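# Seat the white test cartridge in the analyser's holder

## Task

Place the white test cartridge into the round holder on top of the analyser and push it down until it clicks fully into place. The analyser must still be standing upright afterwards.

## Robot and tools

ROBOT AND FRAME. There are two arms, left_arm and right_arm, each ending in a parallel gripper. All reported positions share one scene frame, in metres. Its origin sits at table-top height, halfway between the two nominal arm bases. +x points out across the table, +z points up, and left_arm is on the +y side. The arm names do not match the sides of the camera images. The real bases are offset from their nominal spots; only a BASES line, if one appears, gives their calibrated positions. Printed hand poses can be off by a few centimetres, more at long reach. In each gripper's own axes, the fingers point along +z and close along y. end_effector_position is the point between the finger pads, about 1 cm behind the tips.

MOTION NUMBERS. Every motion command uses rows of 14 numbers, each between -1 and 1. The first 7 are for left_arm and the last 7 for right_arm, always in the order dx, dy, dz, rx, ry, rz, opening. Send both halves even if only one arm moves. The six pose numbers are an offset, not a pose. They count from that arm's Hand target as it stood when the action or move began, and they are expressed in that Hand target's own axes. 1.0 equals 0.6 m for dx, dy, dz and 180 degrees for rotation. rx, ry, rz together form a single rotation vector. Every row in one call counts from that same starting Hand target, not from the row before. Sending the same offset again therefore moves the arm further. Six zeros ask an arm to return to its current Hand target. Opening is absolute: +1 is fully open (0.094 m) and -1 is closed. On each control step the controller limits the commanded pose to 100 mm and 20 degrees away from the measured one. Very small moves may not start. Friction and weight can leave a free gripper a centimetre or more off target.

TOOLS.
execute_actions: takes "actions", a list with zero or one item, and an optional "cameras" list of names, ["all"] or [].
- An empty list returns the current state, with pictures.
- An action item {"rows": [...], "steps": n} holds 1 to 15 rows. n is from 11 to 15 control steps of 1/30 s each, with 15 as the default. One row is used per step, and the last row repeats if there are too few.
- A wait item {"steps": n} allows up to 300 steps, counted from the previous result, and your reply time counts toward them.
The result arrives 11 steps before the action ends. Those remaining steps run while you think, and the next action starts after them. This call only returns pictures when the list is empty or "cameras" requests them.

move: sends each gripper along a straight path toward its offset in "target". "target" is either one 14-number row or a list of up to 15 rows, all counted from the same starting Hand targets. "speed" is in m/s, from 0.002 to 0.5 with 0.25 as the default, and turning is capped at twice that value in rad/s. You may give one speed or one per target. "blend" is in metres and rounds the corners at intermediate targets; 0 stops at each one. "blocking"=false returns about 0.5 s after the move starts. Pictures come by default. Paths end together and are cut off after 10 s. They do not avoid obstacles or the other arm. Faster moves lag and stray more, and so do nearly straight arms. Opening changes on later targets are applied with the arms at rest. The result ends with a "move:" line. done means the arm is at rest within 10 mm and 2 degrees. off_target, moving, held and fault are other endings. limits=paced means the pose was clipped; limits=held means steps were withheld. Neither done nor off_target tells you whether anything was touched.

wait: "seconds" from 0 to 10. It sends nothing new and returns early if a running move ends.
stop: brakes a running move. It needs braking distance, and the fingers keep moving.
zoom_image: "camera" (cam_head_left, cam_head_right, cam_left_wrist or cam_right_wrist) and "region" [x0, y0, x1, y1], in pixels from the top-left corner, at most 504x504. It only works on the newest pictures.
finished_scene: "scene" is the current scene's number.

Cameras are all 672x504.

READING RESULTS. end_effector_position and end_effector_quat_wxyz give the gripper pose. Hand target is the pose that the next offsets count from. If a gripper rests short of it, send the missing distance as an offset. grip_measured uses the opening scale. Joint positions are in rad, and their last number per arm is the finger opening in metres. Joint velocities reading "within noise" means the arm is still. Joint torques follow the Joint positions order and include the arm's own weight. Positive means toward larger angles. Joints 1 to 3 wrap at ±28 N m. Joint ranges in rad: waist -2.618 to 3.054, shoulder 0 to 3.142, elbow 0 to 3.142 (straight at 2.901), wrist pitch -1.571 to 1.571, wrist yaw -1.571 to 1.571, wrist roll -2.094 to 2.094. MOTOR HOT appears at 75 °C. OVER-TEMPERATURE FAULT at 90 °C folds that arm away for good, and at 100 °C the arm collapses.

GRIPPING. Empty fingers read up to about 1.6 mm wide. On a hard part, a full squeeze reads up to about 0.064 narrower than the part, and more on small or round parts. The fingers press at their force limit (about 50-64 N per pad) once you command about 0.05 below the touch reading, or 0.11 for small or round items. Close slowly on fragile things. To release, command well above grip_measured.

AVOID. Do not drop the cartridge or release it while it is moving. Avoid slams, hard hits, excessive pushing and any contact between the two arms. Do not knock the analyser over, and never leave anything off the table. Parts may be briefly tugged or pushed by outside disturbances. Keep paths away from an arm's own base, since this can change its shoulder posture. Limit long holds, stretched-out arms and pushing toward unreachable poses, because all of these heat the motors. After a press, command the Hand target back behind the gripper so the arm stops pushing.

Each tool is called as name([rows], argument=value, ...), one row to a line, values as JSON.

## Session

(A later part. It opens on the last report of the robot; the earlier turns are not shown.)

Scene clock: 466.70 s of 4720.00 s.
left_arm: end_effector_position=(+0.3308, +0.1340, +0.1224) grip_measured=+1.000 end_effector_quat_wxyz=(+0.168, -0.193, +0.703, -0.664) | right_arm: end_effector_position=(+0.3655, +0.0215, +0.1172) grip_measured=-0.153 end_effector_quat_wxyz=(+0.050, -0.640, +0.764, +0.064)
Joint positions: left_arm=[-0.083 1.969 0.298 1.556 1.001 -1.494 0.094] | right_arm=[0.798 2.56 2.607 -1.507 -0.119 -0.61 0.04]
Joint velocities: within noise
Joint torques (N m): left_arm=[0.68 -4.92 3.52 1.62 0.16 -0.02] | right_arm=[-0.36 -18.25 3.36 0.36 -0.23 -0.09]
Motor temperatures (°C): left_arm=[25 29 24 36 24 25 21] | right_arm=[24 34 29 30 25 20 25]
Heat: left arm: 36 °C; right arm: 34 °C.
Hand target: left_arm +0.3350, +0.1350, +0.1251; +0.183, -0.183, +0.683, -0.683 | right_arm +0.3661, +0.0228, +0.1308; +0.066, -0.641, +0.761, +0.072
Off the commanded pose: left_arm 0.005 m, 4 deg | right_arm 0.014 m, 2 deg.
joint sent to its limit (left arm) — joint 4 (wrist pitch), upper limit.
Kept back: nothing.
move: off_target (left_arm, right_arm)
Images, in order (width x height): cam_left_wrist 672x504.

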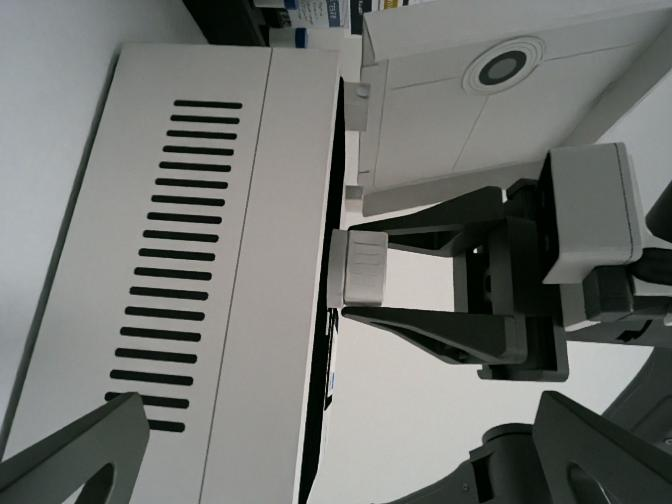

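zoom_image(camera="cam_left_wrist", region=[325, 225, 365, 265])

zoom_image(camera="cam_left_wrist", region=[325, 275, 365, 315])

execute_actions(actions=[], cameras=["cam_right_wrist"])

Scaled by 12.600.

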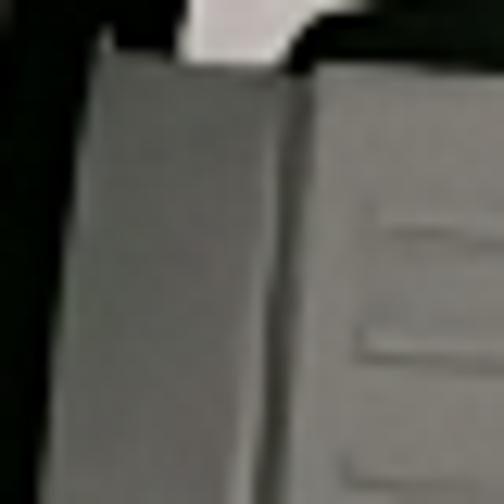

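Scaled by 12.600.

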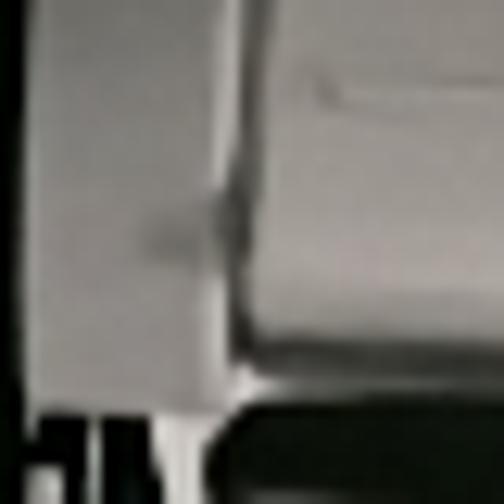

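Scene clock: 468.13 s of 4720.00 s.
left_arm: end_effector_position=(+0.3308, +0.1340, +0.1224) grip_measured=+1.000 end_effector_quat_wxyz=(+0.168, -0.193, +0.703, -0.664) | right_arm: end_effector_position=(+0.3655, +0.0215, +0.1172) grip_measured=-0.153 end_effector_quat_wxyz=(+0.050, -0.640, +0.764, +0.064)
Joint positions: left_arm=[-0.083 1.969 0.298 1.556 1.001 -1.494 0.094] | right_arm=[0.798 2.56 2.607 -1.507 -0.119 -0.61 0.04]
Joint velocities: within noise
Joint torques (N m): left_arm=[0.68 -4.92 3.52 1.63 0.16 -0.01] | right_arm=[-0.42 -18.3 3.34 0.36 -0.23 -0.1]
Motor temperatures (°C): left_arm=[25 29 24 36 24 25 21] | right_arm=[24 35 29 30 25 20 25]
Heat: left arm: 36 °C; right arm: 35 °C.
Hand target: left_arm +0.3350, +0.1350, +0.1251; +0.183, -0.183, +0.683, -0.683 | right_arm +0.3661, +0.0228, +0.1308; +0.066, -0.641, +0.761, +0.072
Off the commanded pose: left_arm 0.005 m, 4 deg | right_arm 0.014 m, 2 deg.
Steps of this call (1-43: nothing new was sent). Readings (end_effector_position of left_arm | right_arm):
1: (+0.3308, +0.1340, +0.1224) | (+0.3655, +0.0215, +0.1172)
2: (+0.3308, +0.1340, +0.1224) | (+0.3655, +0.0215, +0.1172)
4: (+0.3308, +0.1340, +0.1224) | (+0.3655, +0.0215, +0.1172)
8: (+0.3308, +0.1340, +0.1224) | (+0.3655, +0.0215, +0.1172)
43: the state above
Images, in order (width x height): cam_right_wrist 672x504.

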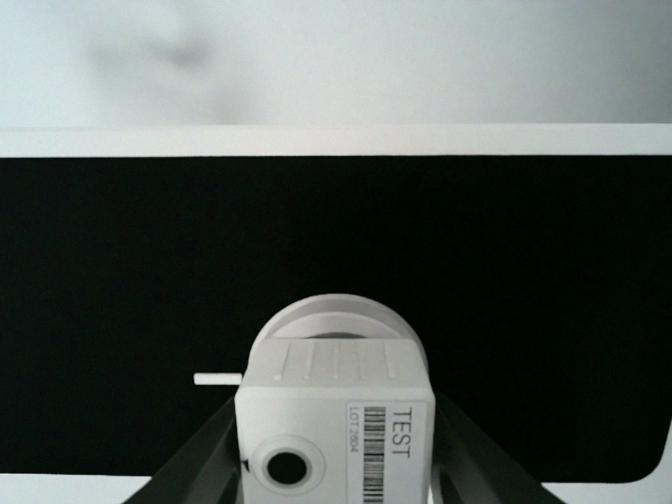

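zoom_image(camera="cam_right_wrist", region=[180, 280, 480, 504])

Scaled by 1.680.

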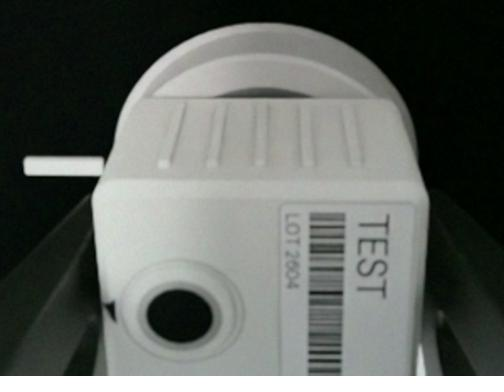

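move(target=[0,0,0,0,0,0,1,-0.0030,0.0004,-0.0150,0,0,0,0.0], speed=0.05, cameras=["cam_left_wrist","cam_right_wrist"])

zoom_image(camera="cam_left_wrist", region=[310, 200, 430, 330])

Scene clock: 471.37 s of 4720.00 s.
left_arm: end_effector_position=(+0.3308, +0.1340, +0.1224) grip_measured=+1.000 end_effector_quat_wxyz=(+0.168, -0.193, +0.703, -0.664) | right_arm: end_effector_position=(+0.3639, +0.0199, +0.1248) grip_measured=-0.003 end_effector_quat_wxyz=(+0.050, -0.640, +0.764, +0.064)
Joint positions: left_arm=[-0.083 1.969 0.298 1.556 1.001 -1.494 0.094] | right_arm=[0.798 2.56 2.638 -1.538 -0.119 -0.61 0.047]
Joint velocities: within noise
Joint torques (N m): left_arm=[0.68 -4.92 3.52 1.62 0.16 -0.01] | right_arm=[-0.39 -15.95 7.61 0.12 -0.23 -0.08]
Motor temperatures (°C): left_arm=[25 29 24 36 24 25 21] | right_arm=[24 36 29 30 25 20 24]
Heat: left arm: 36 °C; right arm: 36 °C.
Hand target: left_arm +0.3350, +0.1350, +0.1251; +0.183, -0.183, +0.683, -0.683 | right_arm +0.3661, +0.0227, +0.1399; +0.066, -0.641, +0.761, +0.072
Off the commanded pose: left_arm 0.005 m, 4 deg | right_arm 0.016 m, 2 deg.
joint sent to its limit (left arm) — joint 4 (wrist pitch), upper limit.
Kept back: nothing.
move: off_target (left_arm, right_arm)
Images, in order (width x height): cam_left_wrist 672x504, cam_right_wrist 672x504.

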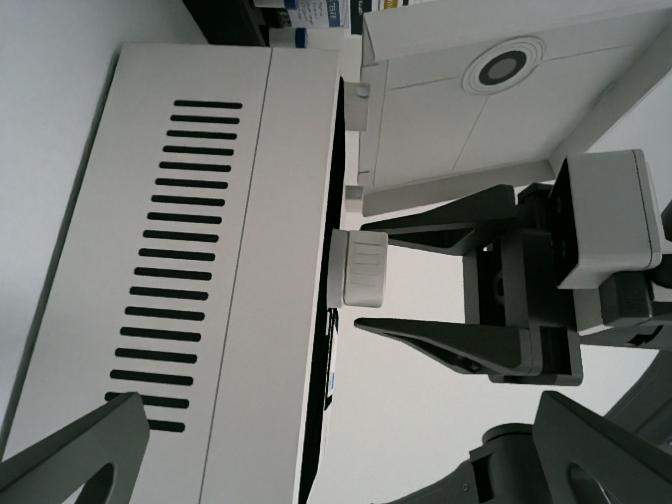

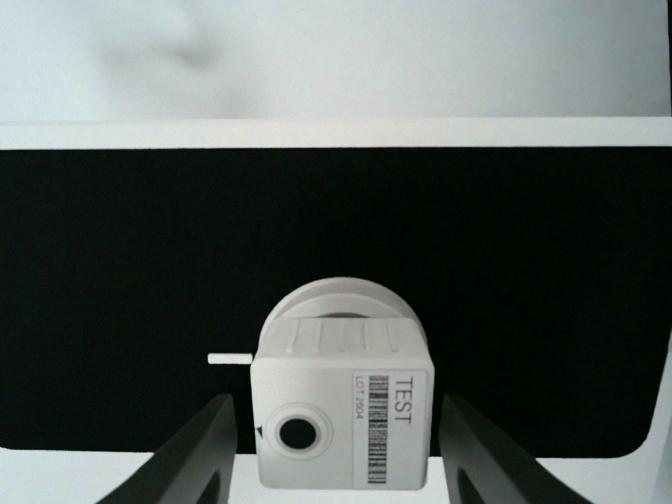

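Scaled by 3.877.

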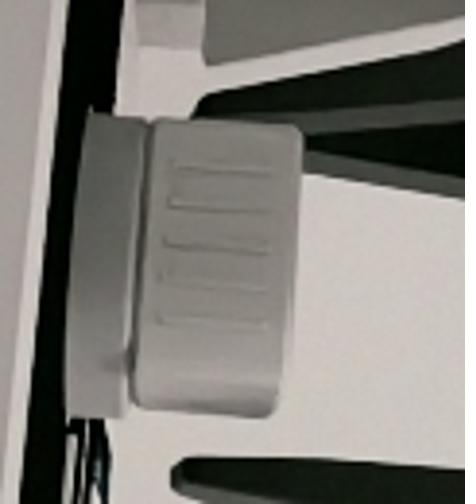

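zoom_image(camera="cam_right_wrist", region=[200, 265, 480, 500])

zoom_image(camera="cam_left_wrist", region=[325, 225, 365, 265])

zoom_image(camera="cam_left_wrist", region=[325, 275, 365, 315])

Scaled by 1.800.

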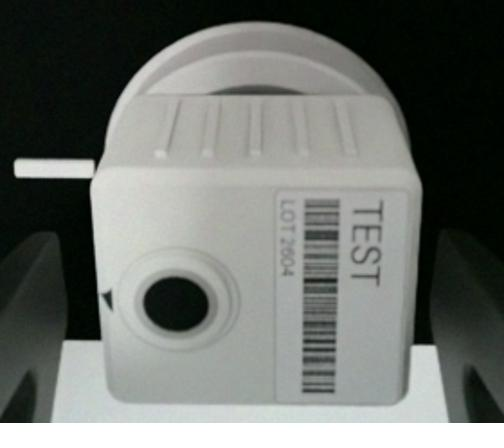

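Scaled by 12.600.

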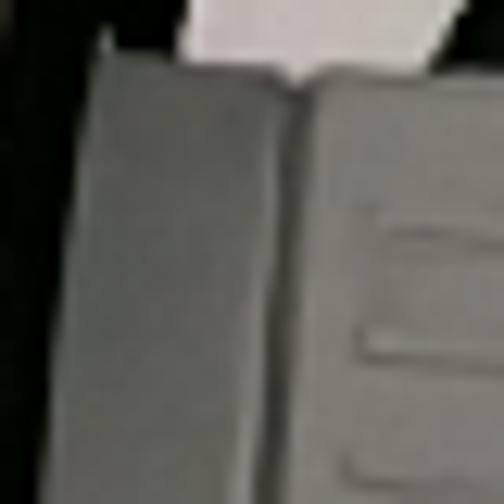

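Scaled by 12.600.

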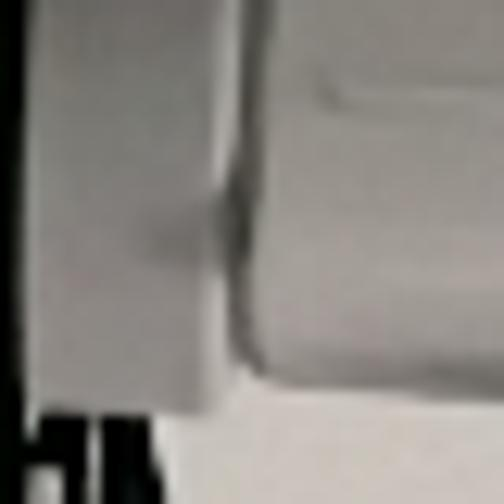

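move(target=[0,0,0,0,0,0,1,0,0,0,0,0,0,-0.26], speed=0.05, cameras=[])

move(target=[0,0,0,0,0,0,1,0,0,0,0,0,0,-0.5], speed=0.05, cameras=["cam_left_wrist","cam_right_wrist"])

zoom_image(camera="cam_left_wrist", region=[310, 200, 430, 330])

Scene clock: 473.63 s of 4720.00 s.
left_arm: end_effector_position=(+0.3308, +0.1340, +0.1224) grip_measured=+1.000 end_effector_quat_wxyz=(+0.168, -0.193, +0.703, -0.664) | right_arm: end_effector_position=(+0.3641, +0.0189, +0.1249) grip_measured=-0.257 end_effector_quat_wxyz=(+0.049, -0.639, +0.765, +0.063)
Joint positions: left_arm=[-0.083 1.969 0.298 1.556 1.001 -1.494 0.094] | right_arm=[0.796 2.56 2.639 -1.541 -0.118 -0.61 0.035]
Joint velocities: within noise
Joint torques (N m): left_arm=[0.66 -4.93 3.52 1.62 0.16 -0.01] | right_arm=[-0.31 -15.94 7.72 0.1 -0.24 -0.09]
Motor temperatures (°C): left_arm=[25 29 24 36 24 25 21] | right_arm=[24 36 29 30 25 20 24]
Heat: left arm: 36 °C; right arm: 36 °C.
Hand target: left_arm +0.3350, +0.1350, +0.1251; +0.183, -0.183, +0.683, -0.683 | right_arm +0.3661, +0.0227, +0.1400; +0.066, -0.641, +0.761, +0.072
Off the commanded pose: left_arm 0.005 m, 4 deg | right_arm 0.016 m, 2 deg.
joint sent to its limit (left arm) — joint 4 (wrist pitch), upper limit.
Kept back: nothing.
move: off_target (left_arm, right_arm)
No camera images: "cameras" was empty.

Scene clock: 474.37 s of 4720.00 s.
left_arm: end_effector_position=(+0.3308, +0.1340, +0.1224) grip_measured=+1.000 end_effector_quat_wxyz=(+0.168, -0.193, +0.703, -0.664) | right_arm: end_effector_position=(+0.3641, +0.0189, +0.1249) grip_measured=-0.314 end_effector_quat_wxyz=(+0.049, -0.639, +0.765, +0.063)
Joint positions: left_arm=[-0.083 1.969 0.298 1.556 1.001 -1.494 0.094] | right_arm=[0.796 2.56 2.639 -1.541 -0.118 -0.61 0.032]
Joint velocities: within noise
Joint torques (N m): left_arm=[0.68 -4.92 3.52 1.62 0.16 -0.01] | right_arm=[-0.29 -15.94 7.73 0.11 -0.23 -0.09]
Motor temperatures (°C): left_arm=[25 29 24 36 24 25 21] | right_arm=[24 36 29 30 25 20 24]
Heat: left arm: 36 °C; right arm: 36 °C.
Hand target: left_arm +0.3350, +0.1350, +0.1251; +0.183, -0.183, +0.683, -0.683 | right_arm +0.3661, +0.0227, +0.1400; +0.066, -0.641, +0.761, +0.072
Off the commanded pose: left_arm 0.005 m, 4 deg | right_arm 0.016 m, 2 deg.
joint sent to its limit (left arm) — joint 4 (wrist pitch), upper limit.
Kept back: nothing.
move: off_target (left_arm, right_arm)
Images, in order (width x height): cam_left_wrist 672x504, cam_right_wrist 672x504.

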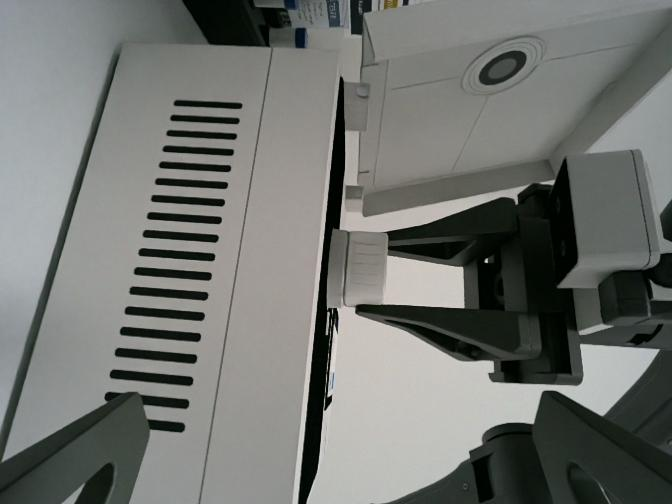

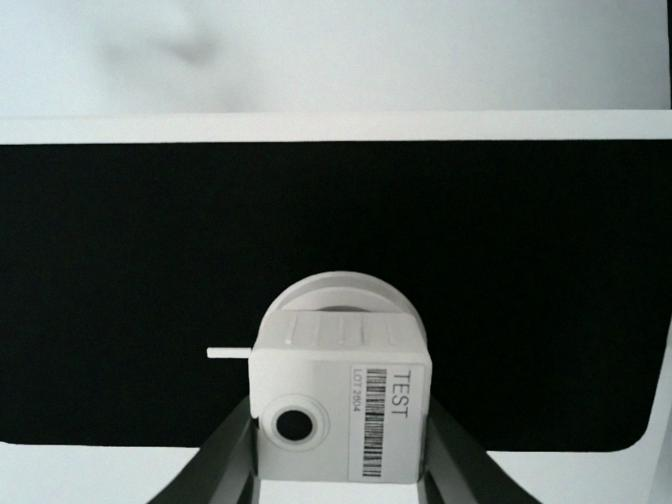

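Scaled by 3.877.

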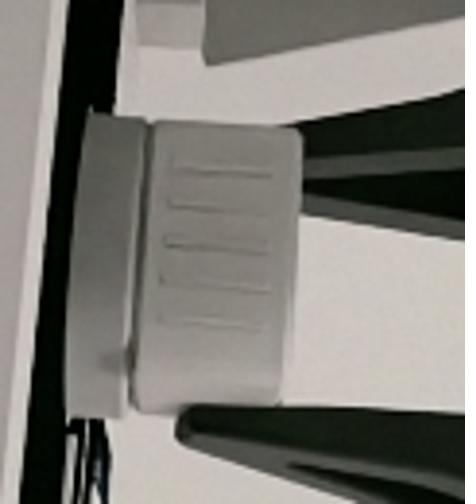

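move(target=[0,0,0,0,0,0,1,-0.0064,0.0008,-0.0328,0,0,0,-0.5], speed=0.05, cameras=["cam_left_wrist","cam_right_wrist"])

zoom_image(camera="cam_left_wrist", region=[310, 200, 430, 330])

Scene clock: 475.43 s of 4720.00 s.
left_arm: end_effector_position=(+0.3308, +0.1340, +0.1224) grip_measured=+1.000 end_effector_quat_wxyz=(+0.168, -0.193, +0.703, -0.664) | right_arm: end_effector_position=(+0.3640, +0.0188, +0.1314) grip_measured=-0.314 end_effector_quat_wxyz=(+0.053, -0.639, +0.764, +0.064)
Joint positions: left_arm=[-0.083 1.969 0.298 1.556 1.001 -1.494 0.094] | right_arm=[0.796 2.56 2.665 -1.559 -0.118 -0.61 0.032]
Joint velocities: within noise
Joint torques (N m): left_arm=[0.68 -4.92 3.52 1.62 0.17 -0.01] | right_arm=[-0.34 -18.48 7.51 0.11 -0.24 -0.04]
Motor temperatures (°C): left_arm=[25 29 24 36 24 25 21] | right_arm=[24 36 29 29 25 20 24]
Heat: left arm: 36 °C; right arm: 36 °C.
Hand target: left_arm +0.3350, +0.1350, +0.1251; +0.183, -0.183, +0.683, -0.683 | right_arm +0.3661, +0.0227, +0.1599; +0.066, -0.641, +0.761, +0.072
Off the commanded pose: left_arm 0.005 m, 4 deg | right_arm 0.029 m, 2 deg.
joint sent to its limit (left arm) — joint 4 (wrist pitch), upper limit.
joint sent to its limit (right arm) — joint 4 (wrist pitch), lower limit.
Kept back: nothing.
move: off_target (left_arm, right_arm)
Images, in order (width x height): cam_left_wrist 672x504, cam_right_wrist 672x504.

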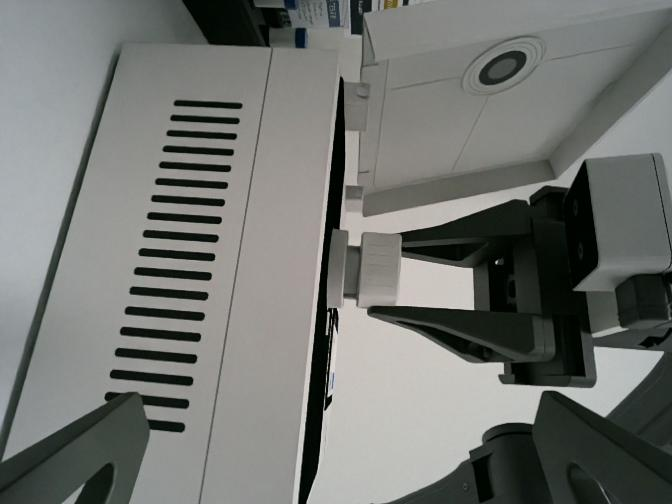

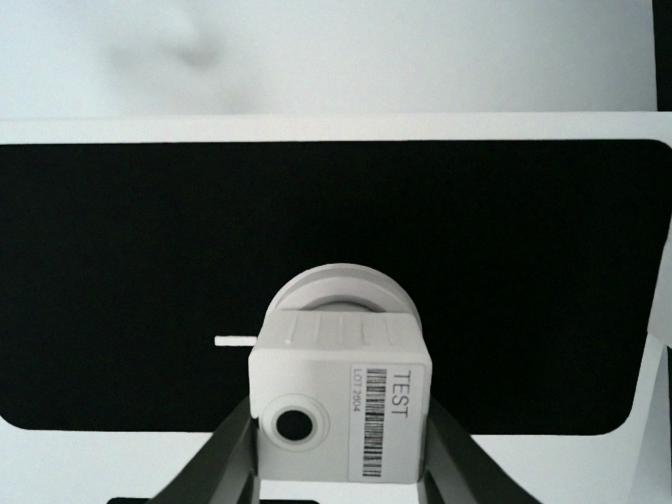

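Scaled by 3.877.

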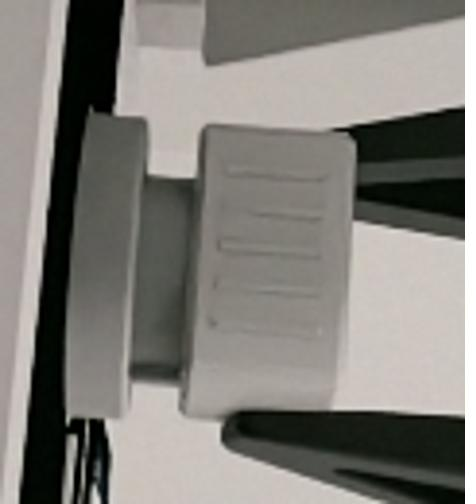

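zoom_image(camera="cam_left_wrist", region=[325, 240, 425, 290])

Scaled by 5.040.

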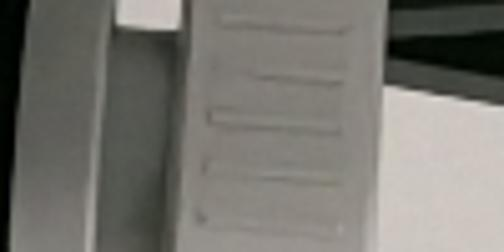

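zoom_image(camera="cam_left_wrist", region=[340, 235, 380, 275])

zoom_image(camera="cam_left_wrist", region=[340, 275, 380, 315])

Scaled by 12.600.

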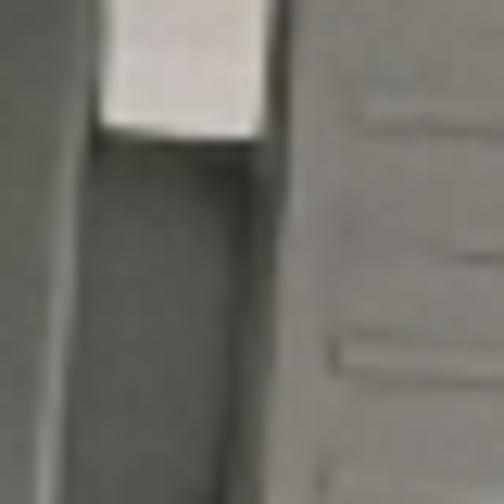

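Scaled by 12.600.

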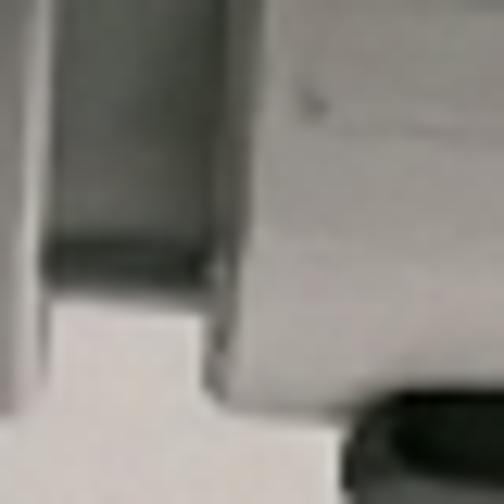

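zoom_image(camera="cam_right_wrist", region=[190, 255, 490, 504])

Scaled by 1.680.

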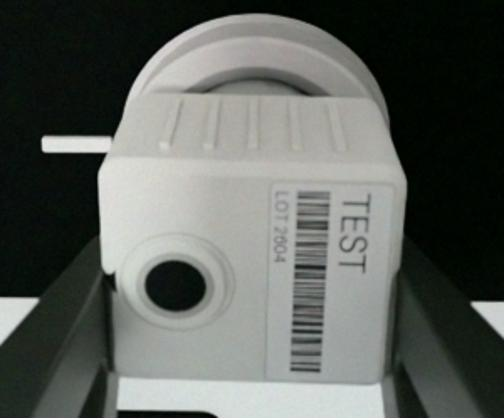

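move(target=[0,0,0,0,0,0,1,0.0103,-0.0013,0.0524,0,0,0,-0.5], speed=0.06, cameras=["cam_left_wrist","cam_right_wrist"])

zoom_image(camera="cam_left_wrist", region=[310, 200, 430, 330])

Scene clock: 491.70 s of 4720.00 s.
left_arm: end_effector_position=(+0.3308, +0.1340, +0.1224) grip_measured=+1.000 end_effector_quat_wxyz=(+0.168, -0.193, +0.703, -0.664) | right_arm: end_effector_position=(+0.3643, +0.0192, +0.1237) grip_measured=-0.313 end_effector_quat_wxyz=(+0.052, -0.639, +0.765, +0.064)
Joint positions: left_arm=[-0.083 1.969 0.298 1.556 1.001 -1.494 0.094] | right_arm=[0.796 2.543 2.6 -1.515 -0.12 -0.61 0.032]
Joint velocities: within noise
Joint torques (N m): left_arm=[0.69 -4.92 3.52 1.62 0.16 -0.01] | right_arm=[-0.27 -16.88 2.48 0.56 -0.19 -0.1]
Motor temperatures (°C): left_arm=[25 29 24 36 24 25 21] | right_arm=[24 39 30 29 25 20 25]
Heat: left arm: 36 °C; right arm: 39 °C.
Hand target: left_arm +0.3350, +0.1350, +0.1251; +0.183, -0.183, +0.683, -0.683 | right_arm +0.3661, +0.0227, +0.1279; +0.066, -0.641, +0.761, +0.072
Off the commanded pose: left_arm 0.005 m, 4 deg | right_arm 0.006 m, 2 deg.
joint sent to its limit (left arm) — joint 4 (wrist pitch), upper limit.
Kept back: nothing.
move: off_target (left_arm)
Images, in order (width x height): cam_left_wrist 672x504, cam_right_wrist 672x504.

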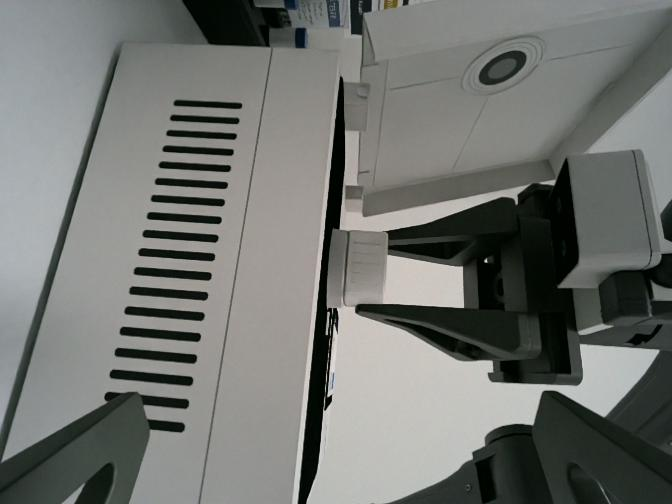

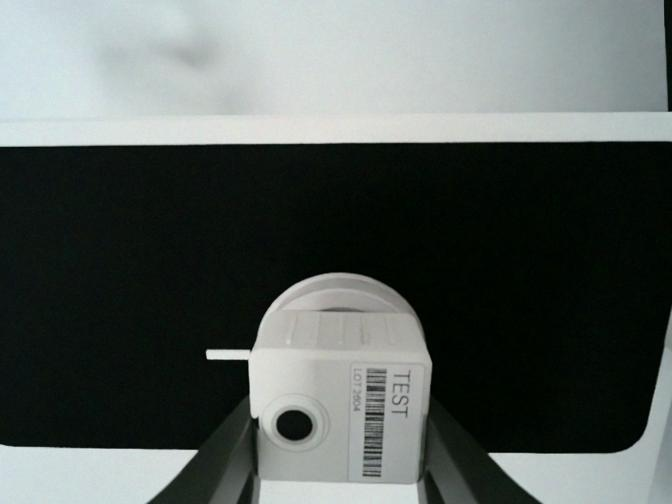

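Scaled by 3.877.

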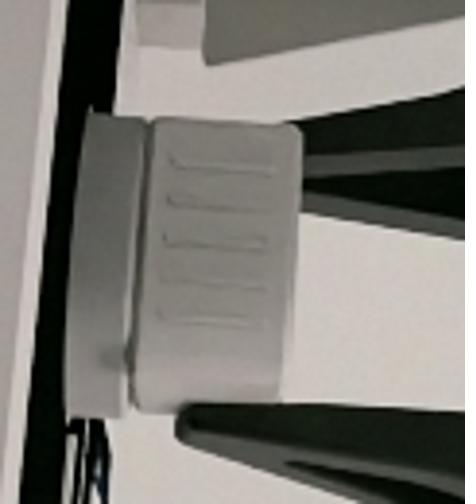

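move(target=[0,0,0,0,0,0,1,0,0,0,0,0,0,0.0], speed=0.05, cameras=[])

move(target=[0,0,0,0,0,0,1,-0.0115,-0.0014,-0.0046,0,0,0,0.0], speed=0.05, cameras=["cam_left_wrist","cam_right_wrist"])

zoom_image(camera="cam_right_wrist", region=[190, 255, 490, 504])

Scene clock: 493.40 s of 4720.00 s.
left_arm: end_effector_position=(+0.3308, +0.1340, +0.1224) grip_measured=+1.000 end_effector_quat_wxyz=(+0.168, -0.193, +0.703, -0.664) | right_arm: end_effector_position=(+0.3648, +0.0197, +0.1177) grip_measured=-0.003 end_effector_quat_wxyz=(+0.050, -0.639, +0.765, +0.064)
Joint positions: left_arm=[-0.083 1.969 0.298 1.556 1.001 -1.494 0.094] | right_arm=[0.796 2.542 2.574 -1.493 -0.12 -0.61 0.047]
Joint velocities: within noise
Joint torques (N m): left_arm=[0.68 -4.92 3.52 1.62 0.16 -0.01] | right_arm=[-0.27 -17.47 3.45 0.42 -0.21 -0.07]
Motor temperatures (°C): left_arm=[25 29 24 36 24 25 21] | right_arm=[24 39 29 29 25 20 25]
Heat: left arm: 36 °C; right arm: 39 °C.
Hand target: left_arm +0.3350, +0.1350, +0.1251; +0.183, -0.183, +0.683, -0.683 | right_arm +0.3661, +0.0228, +0.1279; +0.066, -0.641, +0.761, +0.072
Off the commanded pose: left_arm 0.005 m, 4 deg | right_arm 0.011 m, 2 deg.
joint sent to its limit (left arm) — joint 4 (wrist pitch), upper limit.
Kept back: nothing.
move: off_target (left_arm, right_arm)
No camera images: "cameras" was empty.

Scene clock: 494.47 s of 4720.00 s.
left_arm: end_effector_position=(+0.3308, +0.1340, +0.1224) grip_measured=+1.000 end_effector_quat_wxyz=(+0.168, -0.193, +0.703, -0.664) | right_arm: end_effector_position=(+0.3686, +0.0235, +0.1338) grip_measured=-0.003 end_effector_quat_wxyz=(+0.067, -0.639, +0.763, +0.066)
Joint positions: left_arm=[-0.083 1.969 0.298 1.556 1.001 -1.494 0.094] | right_arm=[0.796 2.562 2.676 -1.539 -0.12 -0.61 0.047]
Joint velocities: within noise
Joint torques (N m): left_arm=[0.68 -4.92 3.52 1.62 0.17 -0.01] | right_arm=[0.31 -12.79 7.57 0.17 -0.21 -0.03]
Motor temperatures (°C): left_arm=[25 29 24 36 24 25 21] | right_arm=[24 39 29 29 25 20 25]
Heat: left arm: 36 °C; right arm: 39 °C.
Hand target: left_arm +0.3350, +0.1350, +0.1251; +0.183, -0.183, +0.683, -0.683 | right_arm +0.3681, +0.0287, +0.1319; +0.066, -0.641, +0.761, +0.072
Off the commanded pose: left_arm 0.005 m, 4 deg | right_arm 0.006 m, 1 deg.
joint sent to its limit (left arm) — joint 4 (wrist pitch), upper limit.
Kept back: nothing.
move: off_target (left_arm)
Images, in order (width x height): cam_left_wrist 672x504, cam_right_wrist 672x504.

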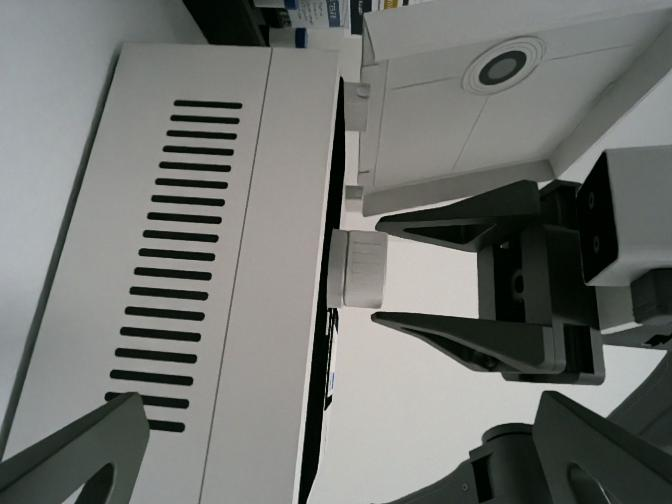

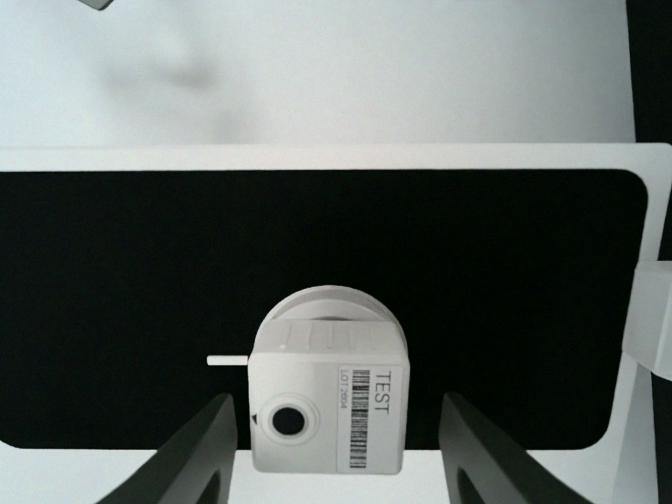

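Scaled by 1.680.

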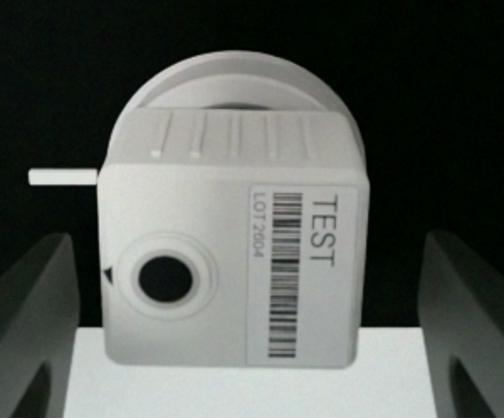

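move(target=[0,0,0,0,0,0,1,0.0091,0.0021,0.0117,0,0,0,0.0], speed=0.05, cameras=[])

Scene clock: 495.97 s of 4720.00 s.
left_arm: end_effector_position=(+0.3308, +0.1340, +0.1224) grip_measured=+1.000 end_effector_quat_wxyz=(+0.168, -0.193, +0.703, -0.664) | right_arm: end_effector_position=(+0.3650, +0.0201, +0.1113) grip_measured=-0.003 end_effector_quat_wxyz=(+0.044, -0.639, +0.765, +0.064)
Joint positions: left_arm=[-0.083 1.969 0.298 1.556 1.001 -1.494 0.094] | right_arm=[0.796 2.558 2.579 -1.493 -0.121 -0.61 0.047]
Joint velocities: left_arm=[within noise] | right_arm=[-0.007 0.007 -0.046 0.022 -0.037 -0.037 0]
Joint torques (N m): left_arm=[0.68 -4.92 3.52 1.62 0.16 -0.01] | right_arm=[0.1 -18.47 2.74 0.53 -0.2 -0.06]
Motor temperatures (°C): left_arm=[25 29 24 36 24 25 21] | right_arm=[24 39 29 29 25 20 24]
Heat: left arm: 36 °C; right arm: 39 °C.
Hand target: left_arm +0.3350, +0.1350, +0.1251; +0.183, -0.183, +0.683, -0.683 | right_arm +0.3659, +0.0250, +0.1240; +0.066, -0.641, +0.761, +0.072
Off the commanded pose: left_arm 0.005 m, 4 deg | right_arm 0.014 m, 3 deg.
joint sent to its limit (left arm) — joint 4 (wrist pitch), upper limit.
Kept back: nothing.
move: off_target (left_arm, right_arm)
No camera images: "cameras" was empty.

move(target=[0,0,0,0,0,0,1,-0.0093,-0.0003,-0.0203,0,0,0,0.0], speed=0.05, cameras=["cam_right_wrist"])

Scene clock: 497.80 s of 4720.00 s.
left_arm: end_effector_position=(+0.3308, +0.1340, +0.1224) grip_measured=+1.000 end_effector_quat_wxyz=(+0.168, -0.193, +0.703, -0.664) | right_arm: end_effector_position=(+0.3682, +0.0232, +0.1413) grip_measured=-0.003 end_effector_quat_wxyz=(+0.072, -0.639, +0.763, +0.066)
Joint positions: left_arm=[-0.083 1.969 0.298 1.556 1.001 -1.494 0.094] | right_arm=[0.796 2.561 2.704 -1.559 -0.121 -0.61 0.047]
Joint velocities: within noise
Joint torques (N m): left_arm=[0.68 -4.92 3.54 1.62 0.17 -0.01] | right_arm=[0.39 -12.59 7.25 0.2 -0.21 -0.01]
Motor temperatures (°C): left_arm=[25 29 24 36 24 25 21] | right_arm=[24 40 29 29 25 20 24]
Heat: left arm: 36 °C; right arm: 40 °C.
Hand target: left_arm +0.3350, +0.1350, +0.1251; +0.183, -0.183, +0.683, -0.683 | right_arm +0.3670, +0.0281, +0.1372; +0.066, -0.641, +0.761, +0.072
Off the commanded pose: left_arm 0.005 m, 4 deg | right_arm 0.007 m, 1 deg.
joint sent to its limit (left arm) — joint 4 (wrist pitch), upper limit.
joint sent to its limit (right arm) — joint 4 (wrist pitch), lower limit.
Kept back: nothing.
move: off_target (left_arm)
Images, in order (width x height): cam_right_wrist 672x504.

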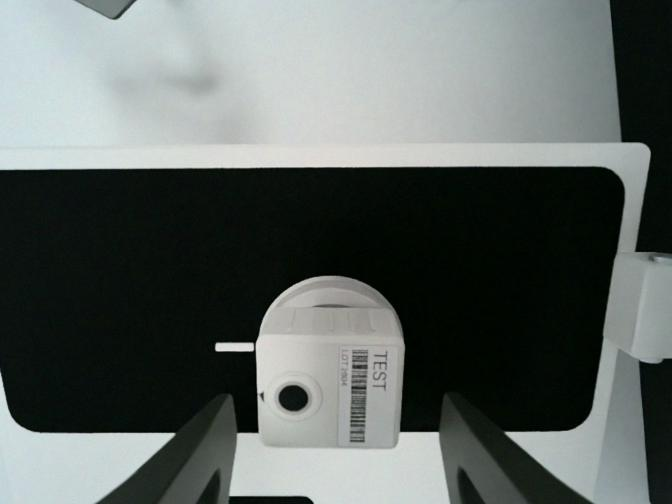

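move(target=[0,0,0,0,0,0,1,0.0032,-0.0004,0.0164,0,0,0,0.0], speed=0.03, cameras=[])

Scene clock: 500.60 s of 4720.00 s.
left_arm: end_effector_position=(+0.3308, +0.1340, +0.1224) grip_measured=+1.000 end_effector_quat_wxyz=(+0.168, -0.193, +0.703, -0.664) | right_arm: end_effector_position=(+0.3679, +0.0229, +0.1311) grip_measured=-0.003 end_effector_quat_wxyz=(+0.064, -0.639, +0.764, +0.066)
Joint positions: left_arm=[-0.083 1.969 0.298 1.556 1.001 -1.494 0.094] | right_arm=[0.796 2.561 2.664 -1.535 -0.121 -0.61 0.047]
Joint velocities: within noise
Joint torques (N m): left_arm=[0.68 -4.92 3.52 1.62 0.16 -0.01] | right_arm=[0.36 -14.8 3.37 0.47 -0.19 -0.02]
Motor temperatures (°C): left_arm=[25 29 24 36 24 25 21] | right_arm=[24 39 29 29 25 20 24]
Heat: left arm: 36 °C; right arm: 39 °C.
Hand target: left_arm +0.3350, +0.1350, +0.1251; +0.183, -0.183, +0.683, -0.683 | right_arm +0.3670, +0.0281, +0.1271; +0.066, -0.641, +0.761, +0.072
Off the commanded pose: left_arm 0.005 m, 4 deg | right_arm 0.007 m, 1 deg.
joint sent to its limit (left arm) — joint 4 (wrist pitch), upper limit.
Kept back: nothing.
move: off_target (left_arm)
No camera images: "cameras" was empty.

move(target=[0,0,0,0,0,0,1,0.0029,0.0025,0.0115,0,0,0,0.0], speed=0.03, cameras=["cam_right_wrist"])

Scene clock: 501.60 s of 4720.00 s.
left_arm: end_effector_position=(+0.3308, +0.1340, +0.1224) grip_measured=+1.000 end_effector_quat_wxyz=(+0.168, -0.193, +0.703, -0.664) | right_arm: end_effector_position=(+0.3660, +0.0212, +0.1110) grip_measured=-0.003 end_effector_quat_wxyz=(+0.047, -0.639, +0.765, +0.065)
Joint positions: left_arm=[-0.083 1.969 0.298 1.556 1.001 -1.494 0.094] | right_arm=[0.796 2.556 2.574 -1.484 -0.121 -0.61 0.047]
Joint velocities: within noise
Joint torques (N m): left_arm=[0.68 -4.92 3.52 1.62 0.16 -0.01] | right_arm=[0.61 -17.77 2.5 0.57 -0.19 0]
Motor temperatures (°C): left_arm=[25 29 24 36 24 25 21] | right_arm=[24 39 29 29 25 20 24]
Heat: left arm: 36 °C; right arm: 39 °C.
Hand target: left_arm +0.3350, +0.1350, +0.1251; +0.183, -0.183, +0.683, -0.683 | right_arm +0.3652, +0.0280, +0.1201; +0.066, -0.641, +0.761, +0.073
Off the commanded pose: left_arm 0.005 m, 4 deg | right_arm 0.011 m, 2 deg.
joint sent to its limit (left arm) — joint 4 (wrist pitch), upper limit.
Kept back: nothing.
move: off_target (left_arm, right_arm)
Images, in order (width x height): cam_right_wrist 672x504.

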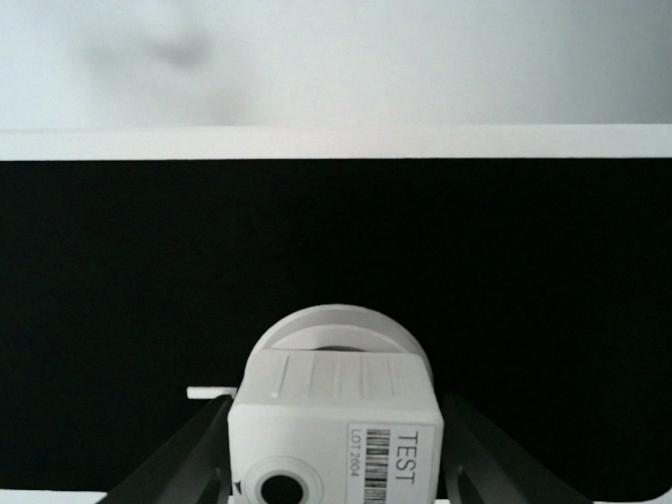

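move(target=[0,0,0,0,0,0,1,-0.0032,0.0004,-0.0164,0,0,0,0.0], speed=0.03, cameras=[])

Scene clock: 503.00 s of 4720.00 s.
left_arm: end_effector_position=(+0.3308, +0.1340, +0.1224) grip_measured=+1.000 end_effector_quat_wxyz=(+0.168, -0.193, +0.703, -0.664) | right_arm: end_effector_position=(+0.3660, +0.0211, +0.1137) grip_measured=-0.003 end_effector_quat_wxyz=(+0.049, -0.639, +0.765, +0.065)
Joint positions: left_arm=[-0.083 1.969 0.298 1.556 1.001 -1.494 0.094] | right_arm=[0.796 2.555 2.584 -1.491 -0.121 -0.61 0.047]
Joint velocities: within noise
Joint torques (N m): left_arm=[0.68 -4.92 3.54 1.62 0.16 -0.02] | right_arm=[0.54 -16.18 7.65 0.11 -0.19 -0.01]
Motor temperatures (°C): left_arm=[25 29 24 36 24 25 21] | right_arm=[24 39 29 29 25 20 24]
Heat: left arm: 36 °C; right arm: 39 °C.
Hand target: left_arm +0.3350, +0.1350, +0.1251; +0.183, -0.183, +0.683, -0.683 | right_arm +0.3652, +0.0280, +0.1301; +0.066, -0.641, +0.761, +0.073
Off the commanded pose: left_arm 0.005 m, 4 deg | right_arm 0.018 m, 2 deg.
joint sent to its limit (left arm) — joint 4 (wrist pitch), upper limit.
Kept back: nothing.
move: off_target (left_arm, right_arm)
No camera images: "cameras" was empty.

move(target=[0,0,0,0,0,0,1,-0.0024,0.0003,-0.0123,0,0,0,0.0], speed=0.03, cameras=[])

Scene clock: 504.20 s of 4720.00 s.
left_arm: end_effector_position=(+0.3308, +0.1340, +0.1224) grip_measured=+1.000 end_effector_quat_wxyz=(+0.168, -0.193, +0.703, -0.664) | right_arm: end_effector_position=(+0.3672, +0.0223, +0.1398) grip_measured=-0.003 end_effector_quat_wxyz=(+0.069, -0.639, +0.763, +0.066)
Joint positions: left_arm=[-0.083 1.969 0.298 1.556 1.001 -1.494 0.094] | right_arm=[0.796 2.555 2.688 -1.555 -0.121 -0.61 0.047]
Joint velocities: within noise
Joint torques (N m): left_arm=[0.68 -4.92 3.54 1.62 0.17 -0.01] | right_arm=[0.65 -12.74 7.68 0.18 -0.2 0.01]
Motor temperatures (°C): left_arm=[25 29 24 36 24 25 21] | right_arm=[24 39 29 29 25 20 24]
Heat: left arm: 36 °C; right arm: 39 °C.
Hand target: left_arm +0.3350, +0.1350, +0.1251; +0.183, -0.183, +0.683, -0.683 | right_arm +0.3652, +0.0280, +0.1376; +0.066, -0.641, +0.761, +0.073
Off the commanded pose: left_arm 0.005 m, 4 deg | right_arm 0.006 m, 1 deg.
joint sent to its limit (left arm) — joint 4 (wrist pitch), upper limit.
Kept back: nothing.
move: off_target (left_arm)
No camera images: "cameras" was empty.

move(target=[0,0,0,0,0,0,1,0.0048,-0.0006,0.0246,0,0,0,-0.1], speed=0.03, cameras=["cam_left_wrist","cam_right_wrist"])

Scene clock: 507.70 s of 4720.00 s.
left_arm: end_effector_position=(+0.3308, +0.1340, +0.1224) grip_measured=+1.000 end_effector_quat_wxyz=(+0.168, -0.193, +0.703, -0.664) | right_arm: end_effector_position=(+0.3667, +0.0218, +0.1129) grip_measured=-0.097 end_effector_quat_wxyz=(+0.050, -0.639, +0.765, +0.065)
Joint positions: left_arm=[-0.083 1.969 0.298 1.556 1.001 -1.494 0.094] | right_arm=[0.796 2.555 2.58 -1.485 -0.121 -0.61 0.042]
Joint velocities: within noise
Joint torques (N m): left_arm=[0.68 -4.93 3.52 1.62 0.17 -0.01] | right_arm=[0.69 -17.46 3.59 0.45 -0.19 0]
Motor temperatures (°C): left_arm=[25 29 24 36 24 25 21] | right_arm=[24 38 29 29 25 20 24]
Heat: left arm: 36 °C; right arm: 38 °C.
Hand target: left_arm +0.3350, +0.1350, +0.1251; +0.183, -0.183, +0.683, -0.683 | right_arm +0.3652, +0.0280, +0.1226; +0.066, -0.641, +0.761, +0.073
Off the commanded pose: left_arm 0.005 m, 4 deg | right_arm 0.012 m, 2 deg.
joint sent to its limit (left arm) — joint 4 (wrist pitch), upper limit.
Kept back: nothing.
move: off_target (left_arm, right_arm)
Images, in order (width x height): cam_left_wrist 672x504, cam_right_wrist 672x504.

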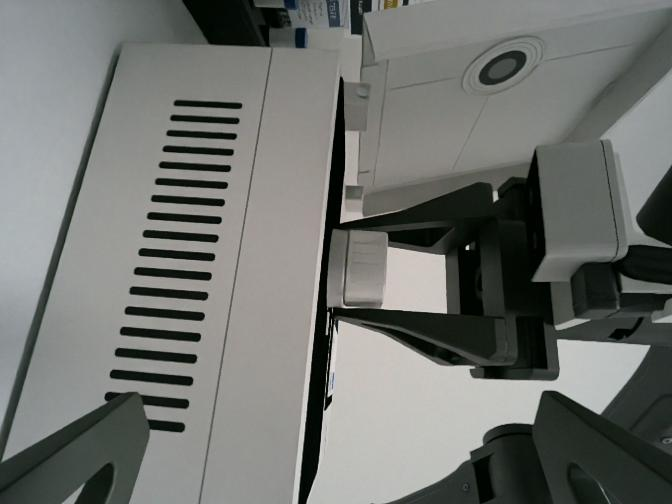

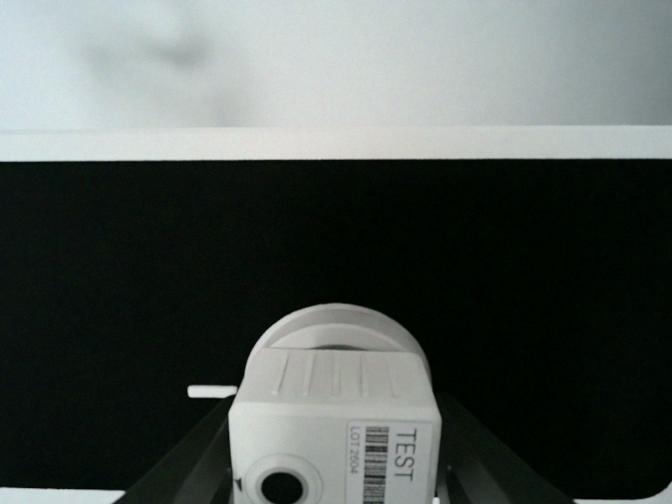

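move(target=[0,0,0,0,0,0,1,-0.0026,0.0003,-0.0131,0,0,0,-0.1], speed=0.03, cameras=[])

Scene clock: 510.00 s of 4720.00 s.
left_arm: end_effector_position=(+0.3308, +0.1340, +0.1224) grip_measured=+1.000 end_effector_quat_wxyz=(+0.168, -0.193, +0.703, -0.664) | right_arm: end_effector_position=(+0.3662, +0.0213, +0.1156) grip_measured=-0.097 end_effector_quat_wxyz=(+0.050, -0.639, +0.765, +0.065)
Joint positions: left_arm=[-0.083 1.969 0.298 1.556 1.001 -1.494 0.094] | right_arm=[0.796 2.555 2.592 -1.496 -0.121 -0.61 0.042]
Joint velocities: within noise
Joint torques (N m): left_arm=[0.68 -4.92 3.52 1.62 0.16 -0.01] | right_arm=[0.59 -16.01 7.84 0.08 -0.18 0.01]
Motor temperatures (°C): left_arm=[25 29 24 36 24 25 21] | right_arm=[24 38 29 29 25 20 24]
Heat: left arm: 36 °C; right arm: 38 °C.
Hand target: left_arm +0.3350, +0.1350, +0.1251; +0.183, -0.183, +0.683, -0.683 | right_arm +0.3653, +0.0280, +0.1306; +0.066, -0.641, +0.761, +0.073
Off the commanded pose: left_arm 0.005 m, 4 deg | right_arm 0.016 m, 2 deg.
joint sent to its limit (left arm) — joint 4 (wrist pitch), upper limit.
Kept back: nothing.
move: off_target (left_arm, right_arm)
No camera images: "cameras" was empty.

execute_actions(actions=[], cameras=["cam_left_wrist", "cam_right_wrist", "cam_head_right"])

Scene clock: 512.77 s of 4720.00 s.
left_arm: end_effector_position=(+0.3308, +0.1340, +0.1224) grip_measured=+1.000 end_effector_quat_wxyz=(+0.168, -0.193, +0.703, -0.664) | right_arm: end_effector_position=(+0.3658, +0.0209, +0.1157) grip_measured=-0.097 end_effector_quat_wxyz=(+0.049, -0.639, +0.765, +0.065)
Joint positions: left_arm=[-0.083 1.969 0.298 1.556 1.001 -1.494 0.094] | right_arm=[0.796 2.555 2.592 -1.498 -0.121 -0.61 0.042]
Joint velocities: within noise
Joint torques (N m): left_arm=[0.68 -4.92 3.52 1.63 0.17 -0.02] | right_arm=[0.64 -15.98 7.69 0.13 -0.19 0.01]
Motor temperatures (°C): left_arm=[25 29 24 36 24 25 21] | right_arm=[24 38 29 29 25 20 24]
Heat: left arm: 36 °C; right arm: 38 °C.
Hand target: left_arm +0.3350, +0.1350, +0.1251; +0.183, -0.183, +0.683, -0.683 | right_arm +0.3653, +0.0280, +0.1306; +0.066, -0.641, +0.761, +0.073
Off the commanded pose: left_arm 0.005 m, 4 deg | right_arm 0.017 m, 2 deg.
Steps of this call (1-83: nothing new was sent). Readings (end_effector_position of left_arm | right_arm):
1: (+0.3308, +0.1340, +0.1224) | (+0.3661, +0.0213, +0.1156)
2: (+0.3308, +0.1340, +0.1224) | (+0.3661, +0.0212, +0.1156)
4: (+0.3308, +0.1340, +0.1224) | (+0.3660, +0.0212, +0.1157)
8: (+0.3308, +0.1340, +0.1224) | (+0.3659, +0.0211, +0.1157)
83: the state above
Images, in order (width x height): cam_head_right 672x504, cam_left_wrist 672x504, cam_right_wrist 672x504.

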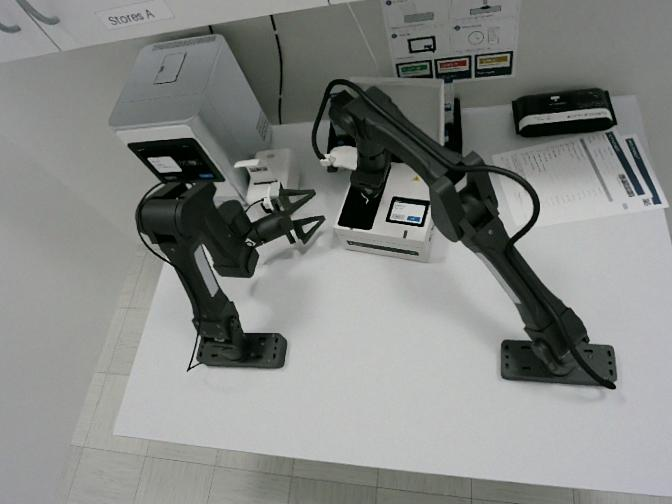

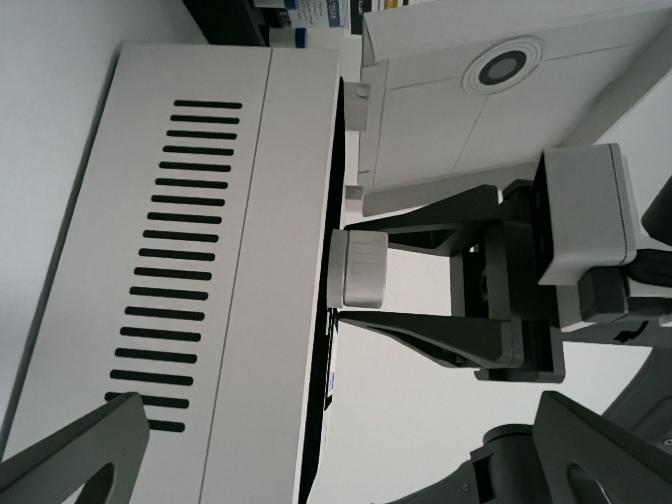

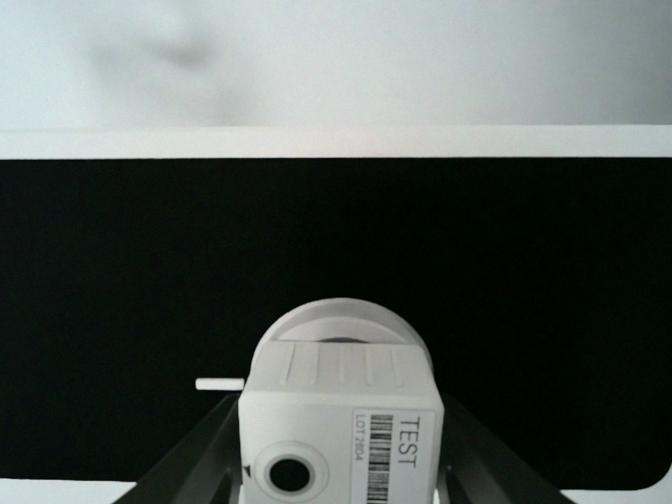

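zoom_image(camera="cam_left_wrist", region=[310, 210, 410, 330])

zoom_image(camera="cam_right_wrist", region=[170, 270, 490, 504])

Scaled by 4.200.

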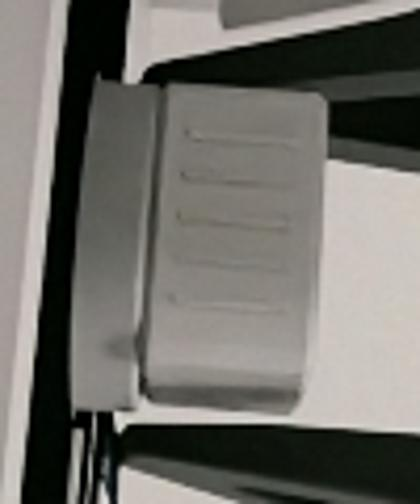

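Scaled by 1.575.

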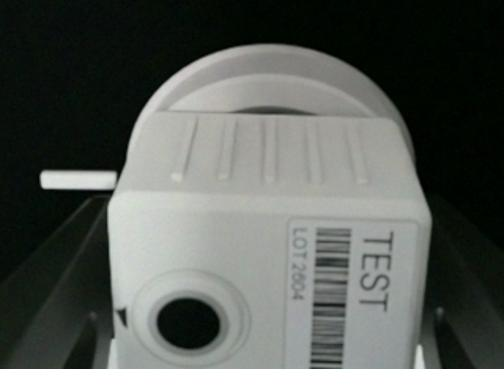

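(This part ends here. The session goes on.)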